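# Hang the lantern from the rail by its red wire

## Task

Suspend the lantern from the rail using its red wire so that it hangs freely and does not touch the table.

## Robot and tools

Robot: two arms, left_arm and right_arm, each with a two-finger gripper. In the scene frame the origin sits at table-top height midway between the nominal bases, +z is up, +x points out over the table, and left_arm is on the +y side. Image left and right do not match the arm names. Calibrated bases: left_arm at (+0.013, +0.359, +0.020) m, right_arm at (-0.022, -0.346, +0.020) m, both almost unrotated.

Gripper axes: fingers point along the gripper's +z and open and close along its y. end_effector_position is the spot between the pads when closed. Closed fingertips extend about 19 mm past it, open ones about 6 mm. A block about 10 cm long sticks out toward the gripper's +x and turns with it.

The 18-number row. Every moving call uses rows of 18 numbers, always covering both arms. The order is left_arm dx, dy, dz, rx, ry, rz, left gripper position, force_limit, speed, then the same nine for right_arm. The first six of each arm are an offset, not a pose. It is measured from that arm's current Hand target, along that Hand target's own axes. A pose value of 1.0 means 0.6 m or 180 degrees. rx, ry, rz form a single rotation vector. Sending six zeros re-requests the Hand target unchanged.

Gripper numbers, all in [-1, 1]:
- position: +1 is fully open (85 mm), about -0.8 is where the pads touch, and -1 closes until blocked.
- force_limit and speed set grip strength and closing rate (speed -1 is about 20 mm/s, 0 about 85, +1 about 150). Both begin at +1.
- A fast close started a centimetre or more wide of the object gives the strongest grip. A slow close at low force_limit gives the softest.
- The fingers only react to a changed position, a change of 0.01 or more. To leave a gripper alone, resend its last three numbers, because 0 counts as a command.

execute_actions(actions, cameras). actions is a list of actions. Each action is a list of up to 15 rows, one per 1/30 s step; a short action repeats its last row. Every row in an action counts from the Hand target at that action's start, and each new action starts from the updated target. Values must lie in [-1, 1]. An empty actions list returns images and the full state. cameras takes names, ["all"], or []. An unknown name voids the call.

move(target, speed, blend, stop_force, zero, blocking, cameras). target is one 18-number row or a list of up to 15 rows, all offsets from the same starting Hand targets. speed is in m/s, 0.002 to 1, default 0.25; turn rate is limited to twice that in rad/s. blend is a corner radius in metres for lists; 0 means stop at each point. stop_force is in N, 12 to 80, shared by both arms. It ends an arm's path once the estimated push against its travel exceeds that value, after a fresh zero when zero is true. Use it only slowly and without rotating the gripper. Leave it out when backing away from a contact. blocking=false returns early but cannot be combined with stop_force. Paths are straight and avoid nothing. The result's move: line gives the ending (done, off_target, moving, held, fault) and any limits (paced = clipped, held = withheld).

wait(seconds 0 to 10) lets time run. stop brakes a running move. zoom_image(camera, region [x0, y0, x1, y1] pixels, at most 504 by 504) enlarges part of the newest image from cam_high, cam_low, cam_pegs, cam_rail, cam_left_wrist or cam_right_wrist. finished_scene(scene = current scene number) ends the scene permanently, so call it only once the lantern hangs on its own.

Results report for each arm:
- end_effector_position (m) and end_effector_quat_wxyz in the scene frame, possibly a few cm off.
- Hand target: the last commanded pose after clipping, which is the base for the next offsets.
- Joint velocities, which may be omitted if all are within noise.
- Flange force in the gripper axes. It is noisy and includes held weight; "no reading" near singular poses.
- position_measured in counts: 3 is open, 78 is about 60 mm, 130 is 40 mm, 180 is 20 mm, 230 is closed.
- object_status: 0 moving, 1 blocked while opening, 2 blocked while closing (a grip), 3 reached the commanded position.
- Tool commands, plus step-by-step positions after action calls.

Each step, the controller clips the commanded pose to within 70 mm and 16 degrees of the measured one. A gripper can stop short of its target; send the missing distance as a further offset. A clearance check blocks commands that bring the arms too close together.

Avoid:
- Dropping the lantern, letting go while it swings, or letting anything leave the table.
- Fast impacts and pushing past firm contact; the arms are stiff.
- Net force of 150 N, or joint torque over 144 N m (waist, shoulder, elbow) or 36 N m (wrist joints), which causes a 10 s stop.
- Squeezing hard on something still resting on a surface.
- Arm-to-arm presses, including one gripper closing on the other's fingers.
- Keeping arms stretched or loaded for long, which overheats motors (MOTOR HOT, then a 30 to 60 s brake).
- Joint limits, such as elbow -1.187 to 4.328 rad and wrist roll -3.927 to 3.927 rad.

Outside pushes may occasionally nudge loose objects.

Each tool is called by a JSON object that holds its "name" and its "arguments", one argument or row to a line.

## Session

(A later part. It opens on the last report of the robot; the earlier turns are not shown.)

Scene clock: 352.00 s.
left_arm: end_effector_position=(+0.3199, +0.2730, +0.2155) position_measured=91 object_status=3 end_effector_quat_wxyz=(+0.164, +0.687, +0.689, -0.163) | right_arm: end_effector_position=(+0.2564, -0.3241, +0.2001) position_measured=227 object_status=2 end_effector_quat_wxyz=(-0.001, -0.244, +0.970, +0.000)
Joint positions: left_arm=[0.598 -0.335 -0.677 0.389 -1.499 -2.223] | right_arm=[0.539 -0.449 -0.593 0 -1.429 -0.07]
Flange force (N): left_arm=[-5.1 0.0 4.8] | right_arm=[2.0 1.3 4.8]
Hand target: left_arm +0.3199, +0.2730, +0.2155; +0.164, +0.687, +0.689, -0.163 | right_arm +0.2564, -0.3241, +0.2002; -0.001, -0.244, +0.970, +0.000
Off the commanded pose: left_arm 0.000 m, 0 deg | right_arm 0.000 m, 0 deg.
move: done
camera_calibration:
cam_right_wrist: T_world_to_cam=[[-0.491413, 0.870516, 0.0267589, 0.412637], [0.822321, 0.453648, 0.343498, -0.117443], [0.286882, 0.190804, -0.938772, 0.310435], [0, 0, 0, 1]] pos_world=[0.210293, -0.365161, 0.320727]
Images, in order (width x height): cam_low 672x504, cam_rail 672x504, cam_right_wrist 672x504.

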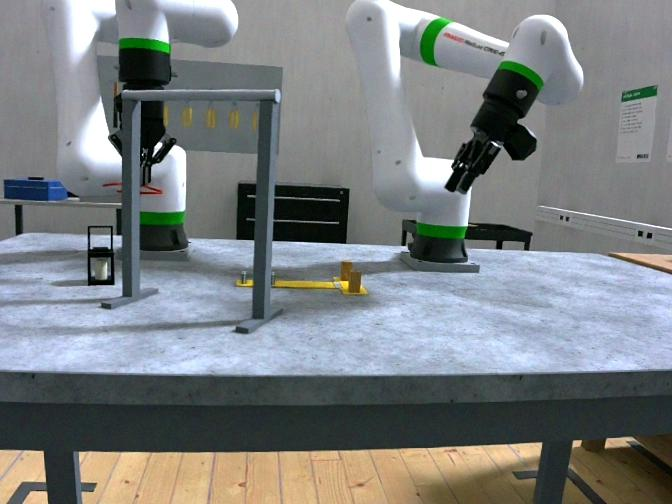

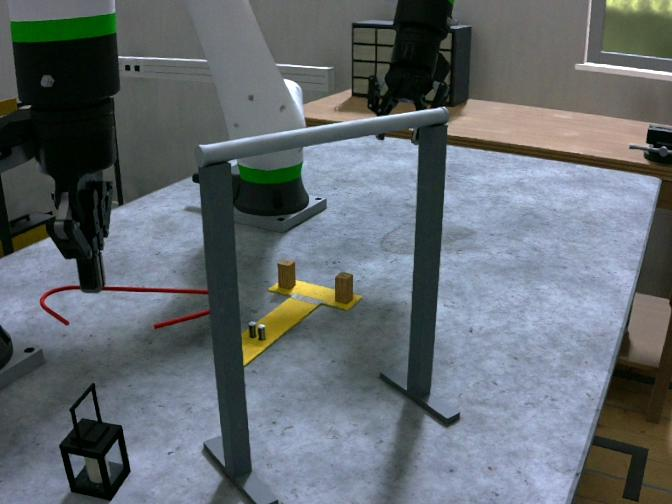

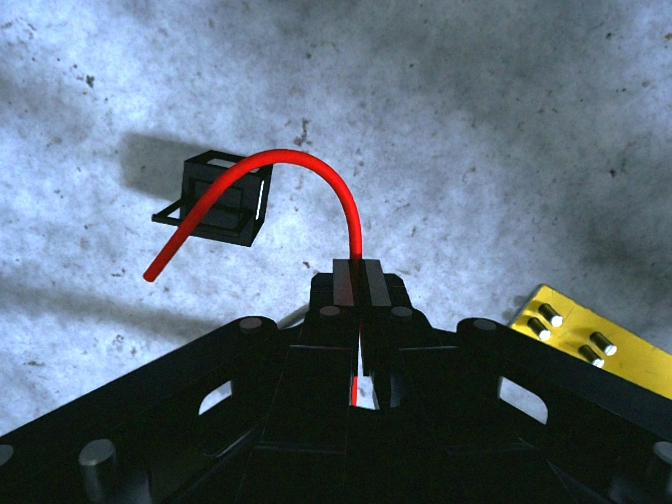

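{"name": "move", "arguments": {
  "target": [
    [0,0,0,0,0,0,0.3,0.2,-0.5,0.0153,0.0138,0,0,0,0,-1,1,-0.5],
    [0,0,0,0,0,0,0.3,0.2,-0.5,0.0153,0.0138,0.165,0,0,0,-1,1,-0.5]
  ],
  "speed": [0.1,0.1],
  "cameras": ["cam_rail","cam_low","cam_right_wrist"]
}}

{"name": "zoom_image", "arguments": {
  "camera": "cam_rail",
  "region": [0, 330, 180, 504]
}}

{"name": "zoom_image", "arguments": {
  "camera": "cam_low",
  "region": [40, 170, 220, 310]
}}

Scene clock: 364.00 s.
left_arm: end_effector_position=(+0.3199, +0.2730, +0.2155) position_measured=91 object_status=3 end_effector_quat_wxyz=(+0.164, +0.687, +0.689, -0.163) | right_arm: end_effector_position=(+0.2441, -0.3211, +0.1012) position_measured=227 object_status=2 end_effector_quat_wxyz=(-0.001, -0.244, +0.970, +0.000)
Joint positions: left_arm=[0.598 -0.335 -0.677 0.389 -1.499 -2.223] | right_arm=[0.577 -0.406 -0.807 -0.001 -1.172 -0.107]
Flange force (N): left_arm=[-4.9 0.7 4.5] | right_arm=[1.4 -3.1 3.2]
Hand target: left_arm +0.3199, +0.2730, +0.2155; +0.164, +0.687, +0.689, -0.163 | right_arm +0.2442, -0.3212, +0.1012; -0.001, -0.244, +0.970, +0.000
Off the commanded pose: left_arm 0.000 m, 0 deg | right_arm 0.000 m, 0 deg.
move: done
camera_calibration:
cam_right_wrist: T_world_to_cam=[[-0.49159, 0.870411, 0.0269212, 0.406638], [0.822252, 0.453767, 0.343508, -0.074746], [0.286777, 0.191001, -0.938764, 0.220607], [0, 0, 0, 1]] pos_world=[0.198094, -0.362161, 0.221826]
Images, in order (width x height): cam_low 672x504, cam_rail 672x504, cam_right_wrist 672x504.

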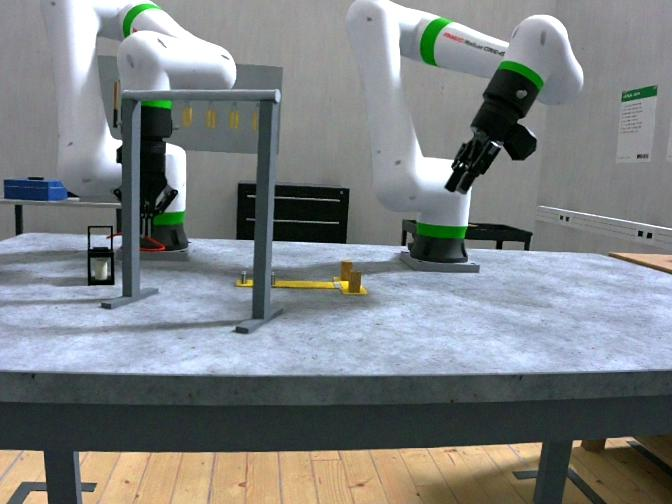

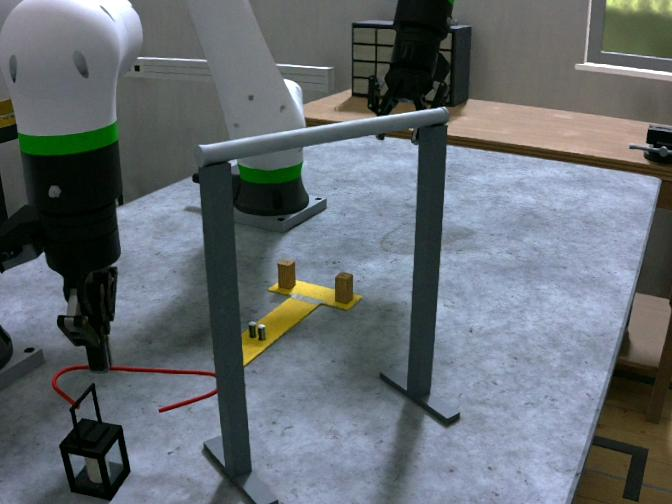

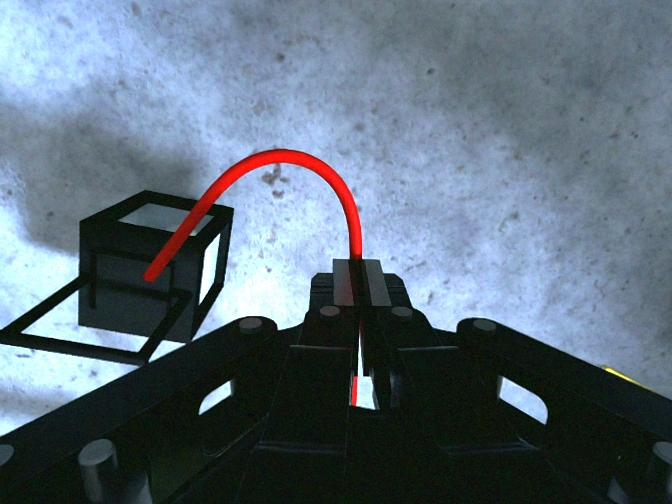

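Scaled by 2.800 from the camera's 672x504 image, which has a finer 960x720 frame.

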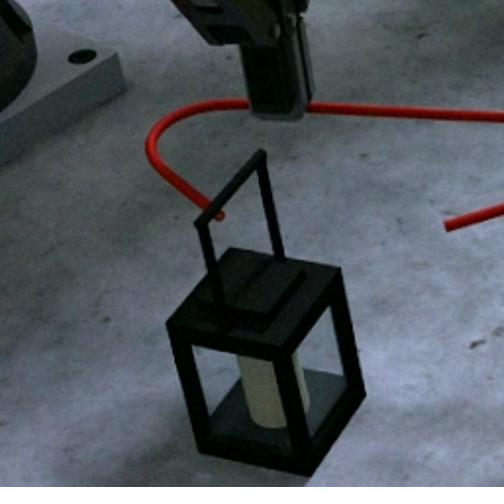

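Scaled by 2.800 from the camera's 672x504 image, which has a finer 960x720 frame.

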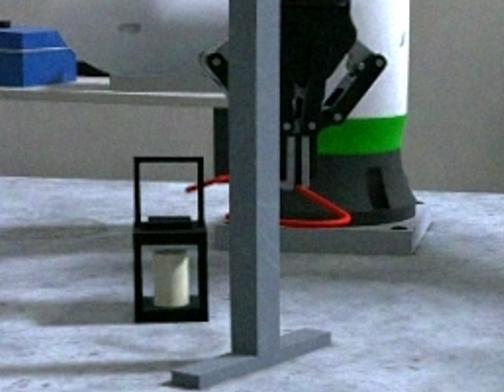

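{"name": "move", "arguments": {
  "target": [
    [0,0,0,0,0,0,0.3,0.2,-0.5,-0.0704,-0.0662,0,0,0,0,-1,1,-0.5]
  ],
  "speed": 0.04,
  "cameras": ["cam_rail","cam_low","cam_right_wrist"]
}}

{"name": "zoom_image", "arguments": {
  "camera": "cam_rail",
  "region": [0, 330, 180, 504]
}}

{"name": "zoom_image", "arguments": {
  "camera": "cam_low",
  "region": [40, 170, 220, 310]
}}

Scene clock: 373.03 s.
left_arm: end_effector_position=(+0.3199, +0.2730, +0.2155) position_measured=91 object_status=3 end_effector_quat_wxyz=(+0.164, +0.687, +0.689, -0.163) | right_arm: end_effector_position=(+0.3002, -0.3363, +0.1011) position_measured=227 object_status=2 end_effector_quat_wxyz=(-0.001, -0.244, +0.970, +0.000)
Joint positions: left_arm=[0.598 -0.335 -0.677 0.389 -1.499 -2.223] | right_arm=[0.422 -0.221 -0.682 0 -1.111 0.048]
Flange force (N): left_arm=[-5.0 -0.3 4.9] | right_arm=[4.2 3.0 3.0]
Hand target: left_arm +0.3199, +0.2730, +0.2155; +0.164, +0.687, +0.689, -0.163 | right_arm +0.3002, -0.3363, +0.1011; -0.001, -0.244, +0.970, +0.000
Off the commanded pose: left_arm 0.000 m, 0 deg | right_arm 0.000 m, 0 deg.
move: done
camera_calibration:
cam_right_wrist: T_world_to_cam=[[-0.491526, 0.870453, 0.0267116, 0.447446], [0.822255, 0.453768, 0.3435, -0.113859], [0.28688, 0.190803, -0.938773, 0.207259], [0, 0, 0, 1]] pos_world=[0.254094, -0.377361, 0.221728]
Images, in order (width x height): cam_low 672x504, cam_rail 672x504, cam_right_wrist 672x504.

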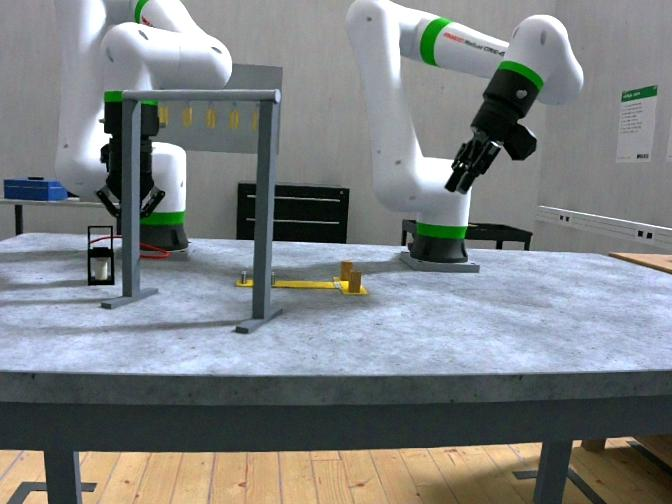

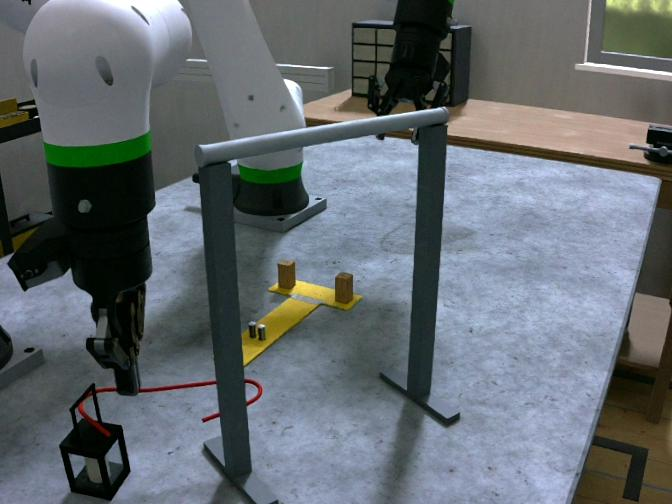

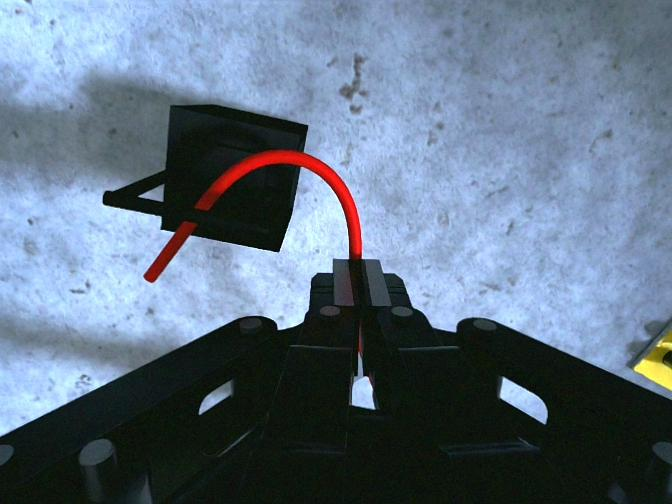

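Scaled by 2.800 from the camera's 672x504 image, which has a finer 960x720 frame.

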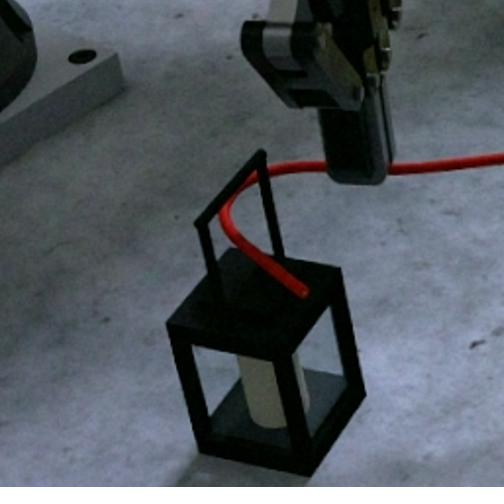

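Scaled by 2.800 from the camera's 672x504 image, which has a finer 960x720 frame.

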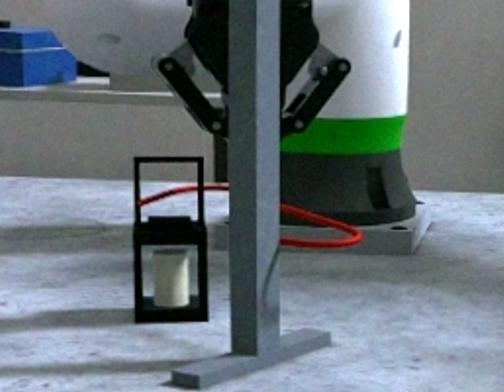

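{"name": "move", "arguments": {
  "target": [
    [0,0,0,0,0,0,0.3,0.2,-0.5,0.006,0.0057,-0.01,0.0947,-0.1017,0,-1,1,-0.5],
    [0,0,0,0,0,0,0.3,0.2,-0.5,0.006,0.0057,-0.085,0.0947,-0.1017,0,-1,1,-0.5]
  ],
  "speed": 0.03,
  "cameras": ["cam_rail","cam_low","cam_right_wrist"]
}}

{"name": "zoom_image", "arguments": {
  "camera": "cam_rail",
  "region": [0, 300, 180, 504]
}}

Scene clock: 391.97 s.
left_arm: end_effector_position=(+0.3199, +0.2730, +0.2155) position_measured=91 object_status=3 end_effector_quat_wxyz=(+0.164, +0.687, +0.689, -0.163) | right_arm: end_effector_position=(+0.2955, -0.3349, +0.1521) position_measured=227 object_status=2 end_effector_quat_wxyz=(+0.188, -0.238, +0.947, -0.105)
Joint positions: left_arm=[0.598 -0.335 -0.677 0.389 -1.499 -2.223] | right_arm=[0.855 -0.721 -1.029 0.44 -1.112 -0.552]
Flange force (N): left_arm=[-5.3 0.9 4.5] | right_arm=no reading
Hand target: left_arm +0.3199, +0.2730, +0.2155; +0.164, +0.687, +0.689, -0.163 | right_arm +0.2955, -0.3349, +0.1521; +0.189, -0.238, +0.947, -0.105
Off the commanded pose: left_arm 0.000 m, 0 deg | right_arm 0.000 m, 0 deg.
move: done
camera_calibration:
cam_right_wrist: T_world_to_cam=[[-0.439733, 0.856452, -0.270416, 0.46778], [0.619968, 0.507305, 0.598566, -0.0892637], [0.649826, 0.0955596, -0.754052, 0.0889178], [0, 0, 0, 1]] pos_world=[0.203258, -0.363844, 0.246974]
Images, in order (width x height): cam_low 672x504, cam_rail 672x504, cam_right_wrist 672x504.

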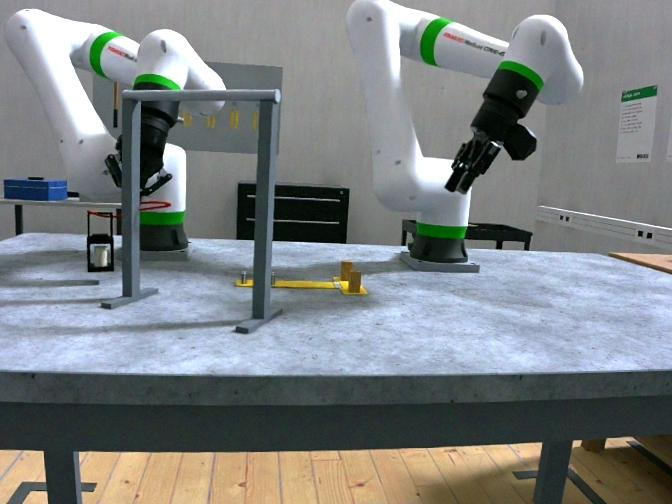

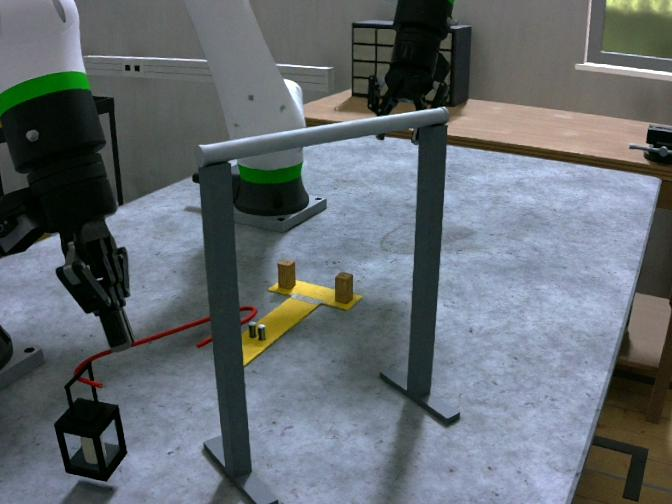

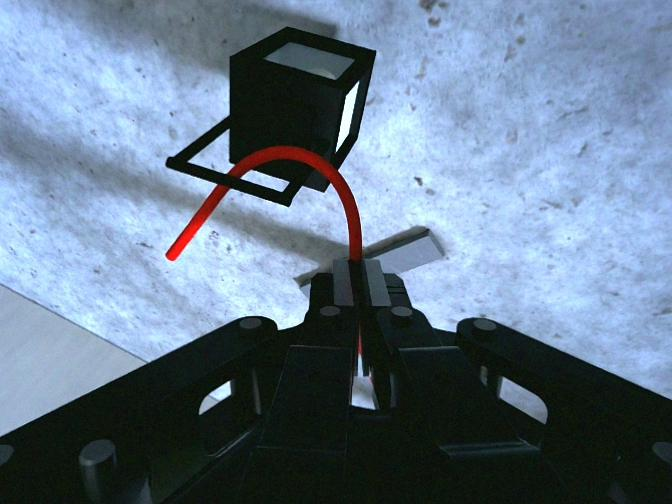

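Scaled by 2.471 from the camera's 672x504 image, which has a finer 960x720 frame.

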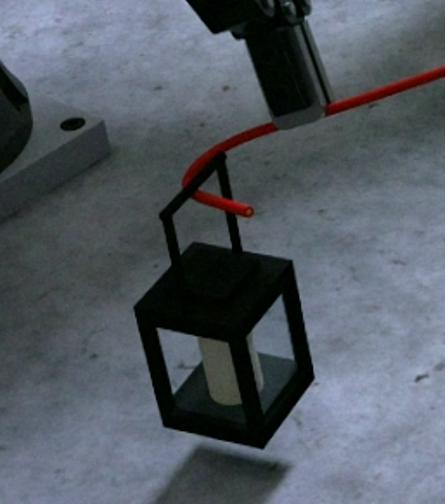

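{"name": "move", "arguments": {
  "target": [
    [0.118,0,-0.15,0,0,0,0.3,0.2,-0.5,-0.1,0.111,-0.273,-0.0064,-0.078,0.02,-1,1,-0.5],
    [0.118,0,-0.15,0,0,0,0.3,0.2,-0.5,-0.36,0.268,-0.309,-0.032,-0.388,0.099,-1,1,-0.5]
  ],
  "speed": 0.08,
  "blend": 0.02,
  "cameras": ["cam_rail","cam_low","cam_high"]
}}

Scene clock: 415.63 s.
left_arm: end_effector_position=(+0.3196, +0.3767, +0.2641) position_measured=91 object_status=3 end_effector_quat_wxyz=(+0.164, +0.687, +0.689, -0.163) | right_arm: end_effector_position=(+0.3308, -0.0683, +0.3414) position_measured=227 object_status=2 end_effector_quat_wxyz=(+0.653, -0.079, +0.751, +0.062)
Joint positions: left_arm=[0.87 -0.263 -0.488 0.307 -1.698 -2.429] | right_arm=[1.149 -0.483 -1.185 1.872 -1.028 -2.303]
Flange force (N): left_arm=[-4.7 1.4 4.3] | right_arm=no reading
Hand target: left_arm +0.3196, +0.3767, +0.2641; +0.164, +0.687, +0.689, -0.163 | right_arm +0.3300, -0.0698, +0.3403; +0.696, -0.123, +0.697, +0.123
Off the commanded pose: left_arm 0.000 m, 0 deg | right_arm 0.002 m, 12 deg.
joint sent to its limit (right arm) — joint 3 (elbow), lower limit, where the elbow is as bent as it goes. The joint targets are off in orientation, not in position.
move: off_target (right_arm)
Images, in order (width x height): cam_high 672x504, cam_low 672x504, cam_rail 672x504.

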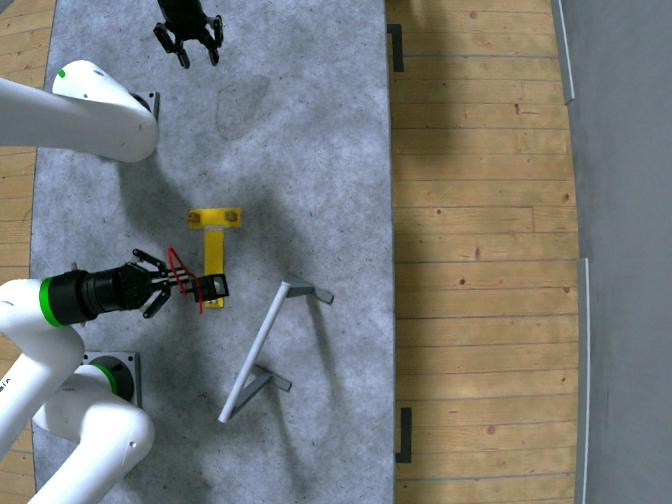

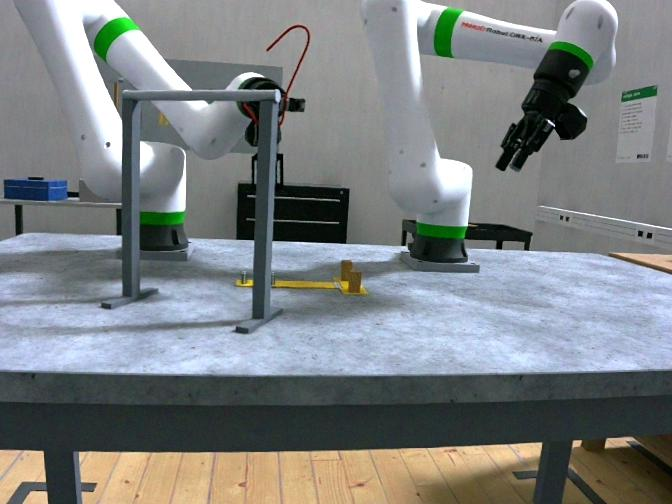

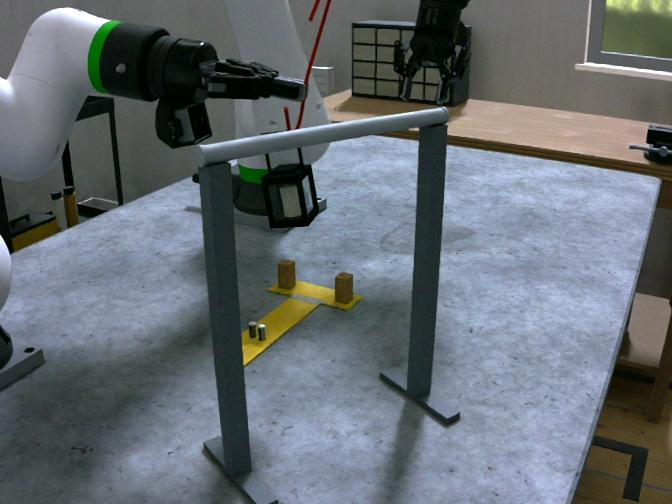

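{"name": "move", "arguments": {
  "target": [0,0,0,0,0,0,0.3,0.2,-0.5,0.083,-0.157,0.067,0,0,0,-1,1,-0.5],
  "speed": 0.06,
  "cameras": ["cam_rail","cam_low","cam_high"]
}}

{"name": "zoom_image", "arguments": {
  "camera": "cam_high",
  "region": [150, 220, 350, 440]
}}

{"name": "zoom_image", "arguments": {
  "camera": "cam_low",
  "region": [100, 20, 320, 200]
}}

Scene clock: 426.97 s.
left_arm: end_effector_position=(+0.3196, +0.3767, +0.2641) position_measured=91 object_status=3 end_effector_quat_wxyz=(+0.164, +0.687, +0.689, -0.163) | right_arm: end_effector_position=(+0.4000, -0.1434, +0.2903) position_measured=227 object_status=2 end_effector_quat_wxyz=(+0.709, -0.070, +0.698, +0.072)
Joint positions: left_arm=[0.87 -0.263 -0.488 0.307 -1.698 -2.429] | right_arm=[0.071 -0.516 -1.159 3.317 -0.665 -3.283]
Flange force (N): left_arm=[-4.1 1.5 4.4] | right_arm=no reading
Hand target: left_arm +0.3196, +0.3767, +0.2641; +0.164, +0.687, +0.689, -0.163 | right_arm +0.4000, -0.1445, +0.2904; +0.696, -0.123, +0.697, +0.123
Off the commanded pose: left_arm 0.000 m, 0 deg | right_arm 0.001 m, 9 deg.
joint sent to its limit (right arm) — joint 4 (forearm roll), upper limit. The joint targets are off in orientation, not in position.
move: off_target (right_arm); limits=paced
Images, in order (width x height): cam_high 672x504, cam_low 672x504, cam_rail 672x504.

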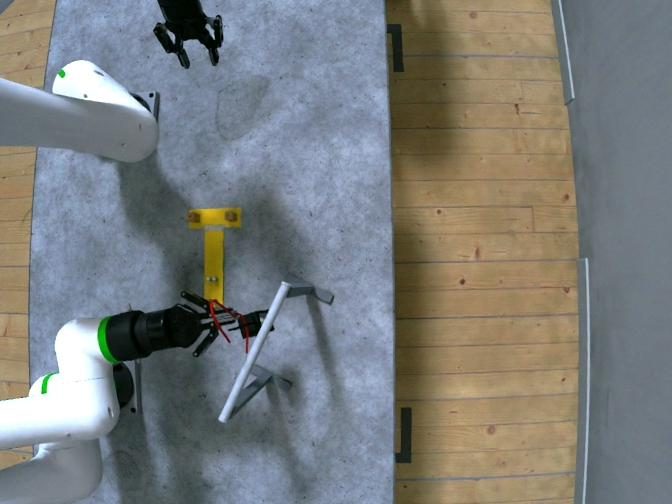

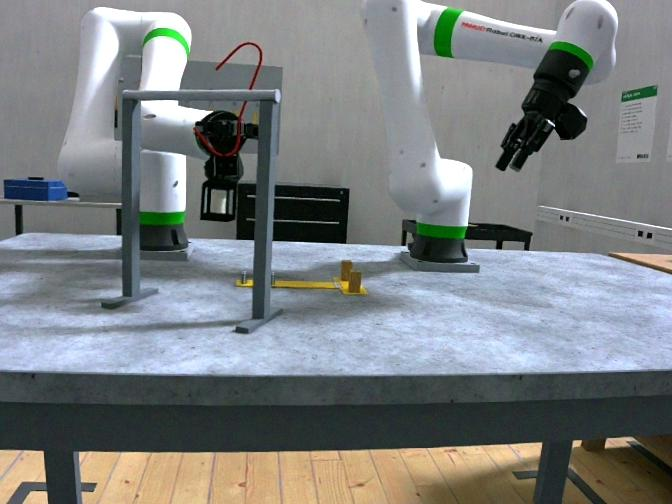

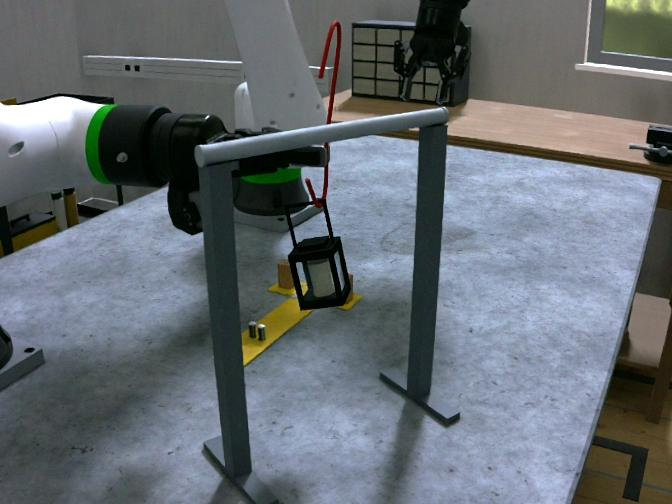

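Scaled by 2.291 from the camera's 672x504 image, which has a finer 960x720 frame.

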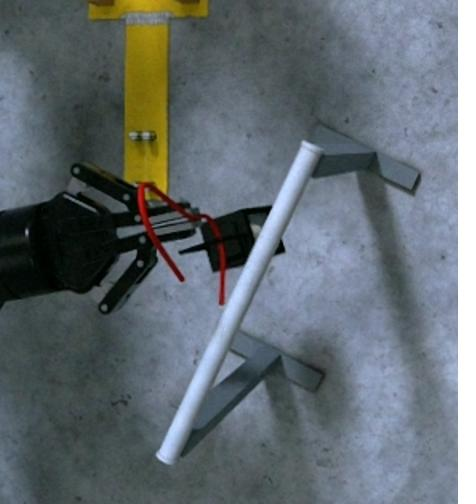

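Scaled by 2.291 from the camera's 672x504 image, which has a finer 960x720 frame.

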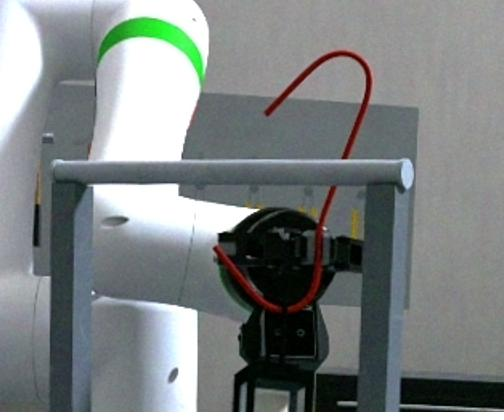

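{"name": "move", "arguments": {
  "target": [
    [0,0,0,0,0,0,0.3,0.2,-0.5,0,0,0,0.067,-0.009,0.0848,-1,1,-0.5],
    [0,0,0,0,0,0,0.3,0.2,-0.5,0,-0.066,0.021,0.067,-0.009,0.0848,-1,1,-0.5]
  ],
  "speed": 0.05,
  "cameras": ["cam_rail","cam_low","cam_high"]
}}

{"name": "zoom_image", "arguments": {
  "camera": "cam_high",
  "region": [150, 220, 350, 440]
}}

{"name": "zoom_image", "arguments": {
  "camera": "cam_low",
  "region": [100, 20, 320, 200]
}}

{"name": "zoom_image", "arguments": {
  "camera": "cam_rail",
  "region": [200, 10, 450, 230]
}}

Scene clock: 445.17 s.
left_arm: end_effector_position=(+0.3196, +0.3767, +0.2641) position_measured=91 object_status=3 end_effector_quat_wxyz=(+0.164, +0.687, +0.689, -0.163) | right_arm: end_effector_position=(+0.4255, -0.1767, +0.2903) position_measured=227 object_status=2 end_effector_quat_wxyz=(+0.694, +0.051, +0.705, +0.137)
Joint positions: left_arm=[0.87 -0.263 -0.488 0.307 -1.698 -2.429] | right_arm=[-0.006 -0.479 -1.13 3.317 -0.659 -3.548]
Flange force (N): left_arm=[-4.7 1.3 4.3] | right_arm=no reading
Hand target: left_arm +0.3196, +0.3767, +0.2641; +0.164, +0.687, +0.689, -0.163 | right_arm +0.4254, -0.1774, +0.2904; +0.692, +0.046, +0.706, +0.142
Off the commanded pose: left_arm 0.000 m, 0 deg | right_arm 0.001 m, 1 deg.
joint sent to its limit (right arm) — joint 4 (forearm roll), upper limit. The joint targets still meet the commanded pose.
move: done
Images, in order (width x height): cam_high 672x504, cam_low 672x504, cam_rail 672x504.

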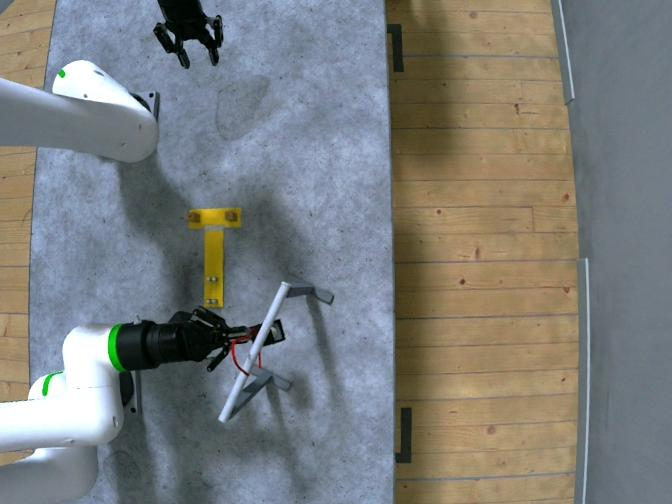

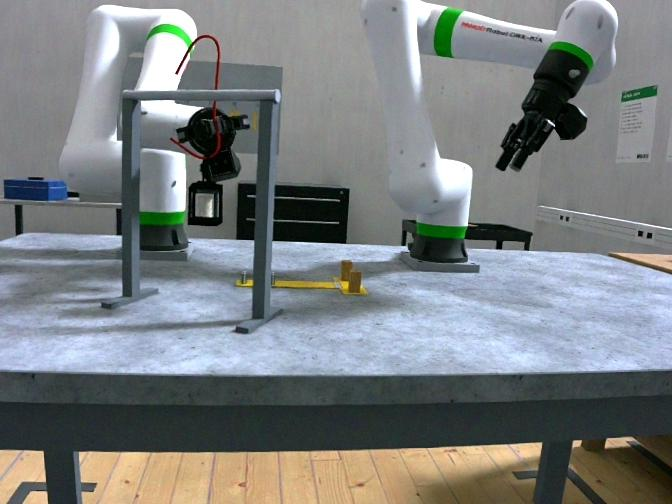

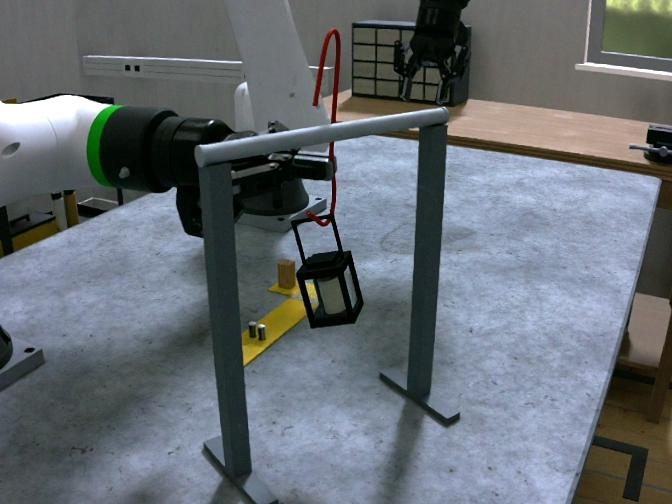

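Scaled by 2.291 from the camera's 672x504 image, which has a finer 960x720 frame.

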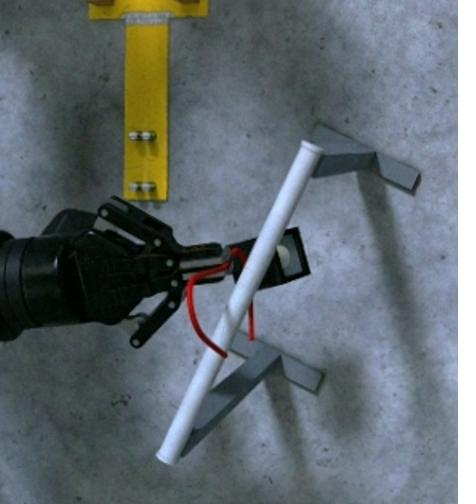

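Scaled by 2.291 from the camera's 672x504 image, which has a finer 960x720 frame.

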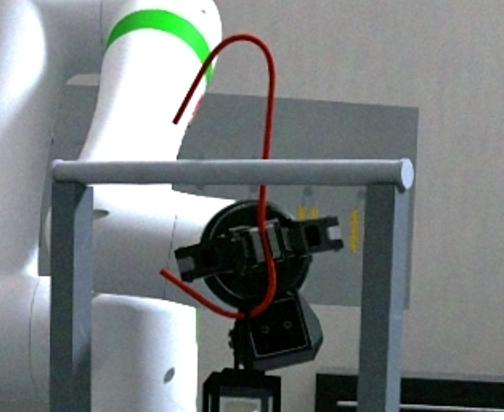

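Scaled by 2.016 from the camera's 672x504 image, which has a finer 960x720 frame.

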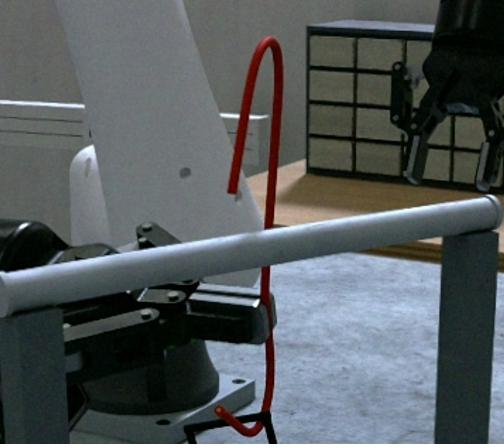

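{"name": "move", "arguments": {
  "target": [
    [0,0,0,0,0,0,0.3,0.2,-0.5,-0.0046,-0.0172,0.024,0,0,0,-1,1,-0.5]
  ],
  "speed": 0.03,
  "cameras": ["cam_rail","cam_low","cam_high"]
}}

{"name": "zoom_image", "arguments": {
  "camera": "cam_high",
  "region": [150, 220, 350, 440]
}}

{"name": "zoom_image", "arguments": {
  "camera": "cam_low",
  "region": [100, 20, 320, 200]
}}

{"name": "zoom_image", "arguments": {
  "camera": "cam_rail",
  "region": [200, 10, 450, 230]
}}

Scene clock: 459.13 s.
left_arm: end_effector_position=(+0.3196, +0.3767, +0.2641) position_measured=91 object_status=3 end_effector_quat_wxyz=(+0.164, +0.687, +0.689, -0.163) | right_arm: end_effector_position=(+0.4412, -0.1852, +0.2902) position_measured=227 object_status=2 end_effector_quat_wxyz=(+0.696, +0.057, +0.704, +0.132)
Joint positions: left_arm=[0.87 -0.263 -0.488 0.307 -1.698 -2.429] | right_arm=[-0.028 -0.419 -1.105 3.317 -0.696 -3.544]
Flange force (N): left_arm=[-4.8 1.5 4.8] | right_arm=no reading
Hand target: left_arm +0.3196, +0.3767, +0.2641; +0.164, +0.687, +0.689, -0.163 | right_arm +0.4412, -0.1860, +0.2903; +0.692, +0.046, +0.706, +0.142
Off the commanded pose: left_arm 0.000 m, 0 deg | right_arm 0.001 m, 2 deg.
joint sent to its limit (right arm) — joint 4 (forearm roll), upper limit. The joint targets still meet the commanded pose.
move: done
Images, in order (width x height): cam_high 672x504, cam_low 672x504, cam_rail 672x504.

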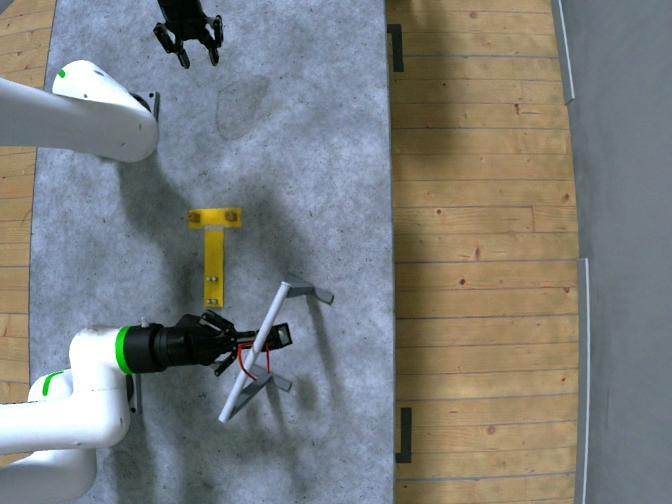

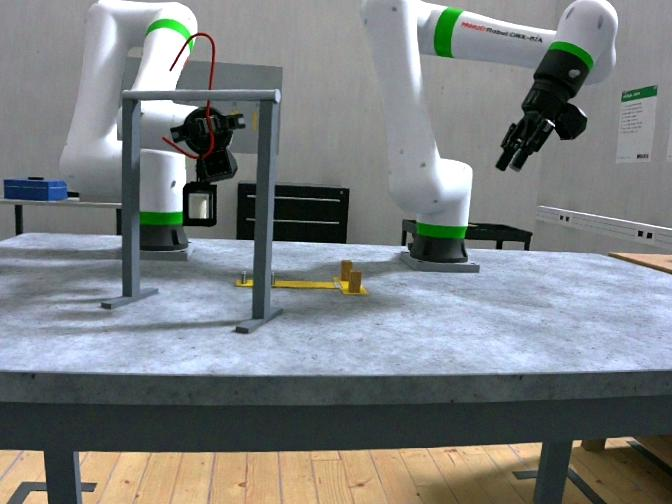

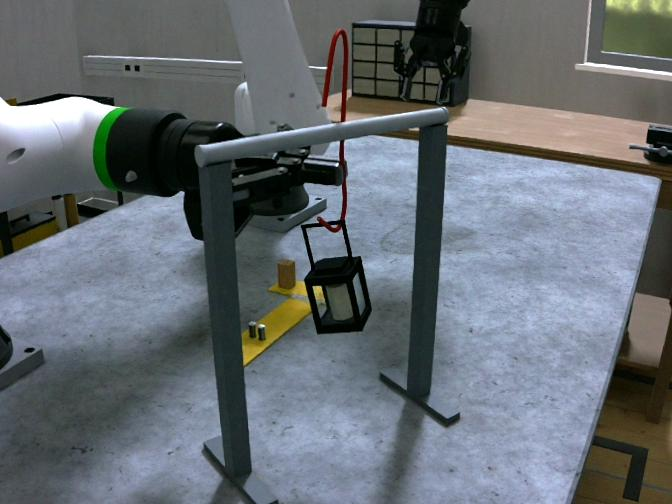

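Scaled by 2.291 from the camera's 672x504 image, which has a finer 960x720 frame.

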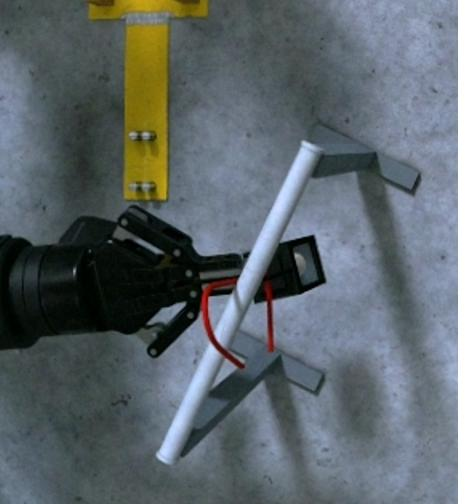

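Scaled by 2.291 from the camera's 672x504 image, which has a finer 960x720 frame.

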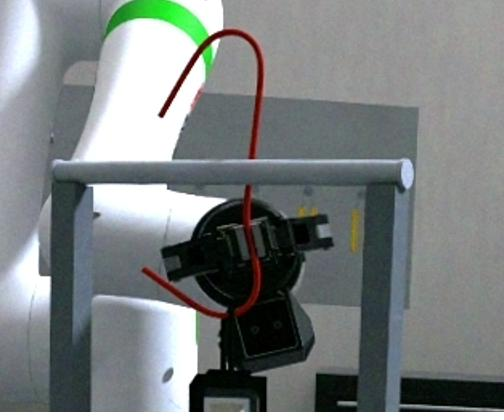

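Scaled by 2.016 from the camera's 672x504 image, which has a finer 960x720 frame.

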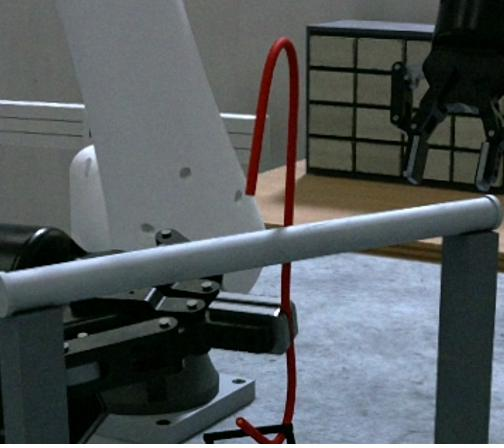

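{"name": "move", "arguments": {
  "target": [
    [0,0,0,0,0,0,0.3,0.2,-0.5,-0.003,-0.0115,0.0162,0,0,0,-1,1,-0.5]
  ],
  "speed": 0.02,
  "cameras": ["cam_rail","cam_low","cam_high"]
}}

{"name": "zoom_image", "arguments": {
  "camera": "cam_high",
  "region": [200, 270, 300, 400]
}}

{"name": "zoom_image", "arguments": {
  "camera": "cam_low",
  "region": [100, 20, 320, 200]
}}

{"name": "zoom_image", "arguments": {
  "camera": "cam_rail",
  "region": [200, 10, 450, 230]
}}

Scene clock: 469.53 s.
left_arm: end_effector_position=(+0.3196, +0.3767, +0.2641) position_measured=91 object_status=3 end_effector_quat_wxyz=(+0.164, +0.687, +0.689, -0.163) | right_arm: end_effector_position=(+0.4518, -0.1909, +0.2901) position_measured=227 object_status=2 end_effector_quat_wxyz=(+0.697, +0.060, +0.703, +0.128)
Joint positions: left_arm=[0.87 -0.263 -0.488 0.307 -1.698 -2.429] | right_arm=[-0.042 -0.379 -1.087 3.317 -0.719 -3.542]
Flange force (N): left_arm=[-4.5 1.4 4.4] | right_arm=no reading
Hand target: left_arm +0.3196, +0.3767, +0.2641; +0.164, +0.687, +0.689, -0.163 | right_arm +0.4518, -0.1917, +0.2902; +0.692, +0.046, +0.706, +0.142
Off the commanded pose: left_arm 0.000 m, 0 deg | right_arm 0.001 m, 2 deg.
joint sent to its limit (right arm) — joint 4 (forearm roll), upper limit. The joint targets still meet the commanded pose.
move: done
Images, in order (width x height): cam_high 672x504, cam_low 672x504, cam_rail 672x504.

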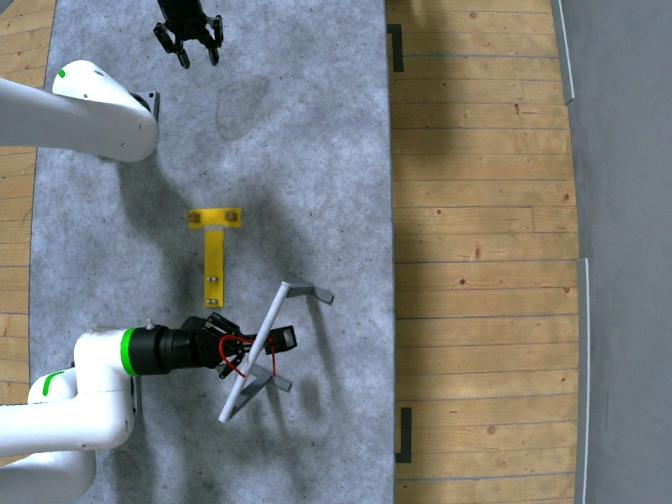

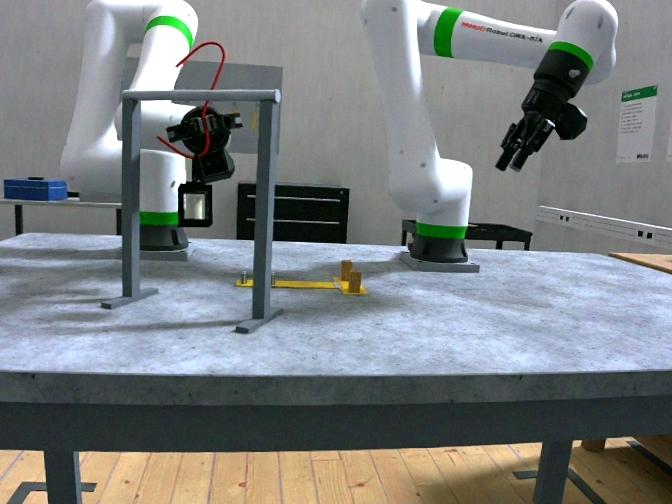

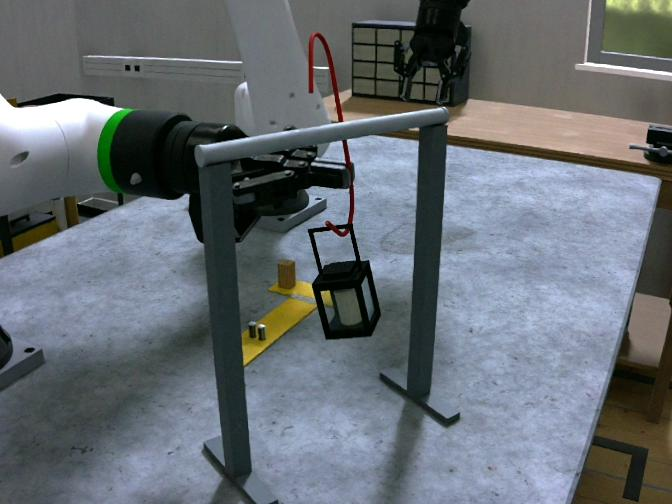

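Scaled by 3.877 from the camera's 672x504 image, which has a finer 960x720 frame.

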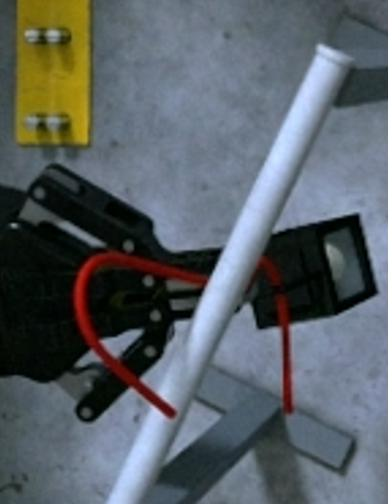

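Scaled by 2.291 from the camera's 672x504 image, which has a finer 960x720 frame.

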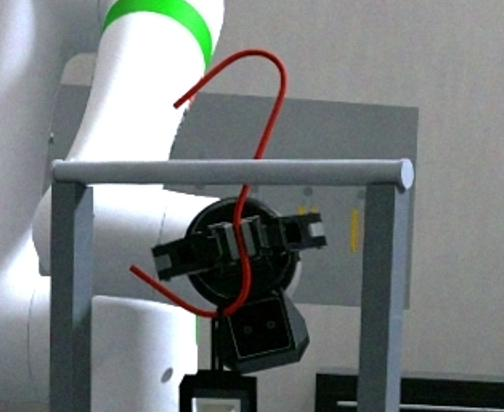

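Scaled by 2.016 from the camera's 672x504 image, which has a finer 960x720 frame.

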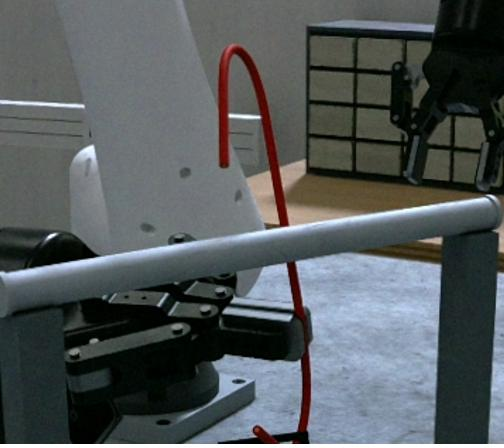

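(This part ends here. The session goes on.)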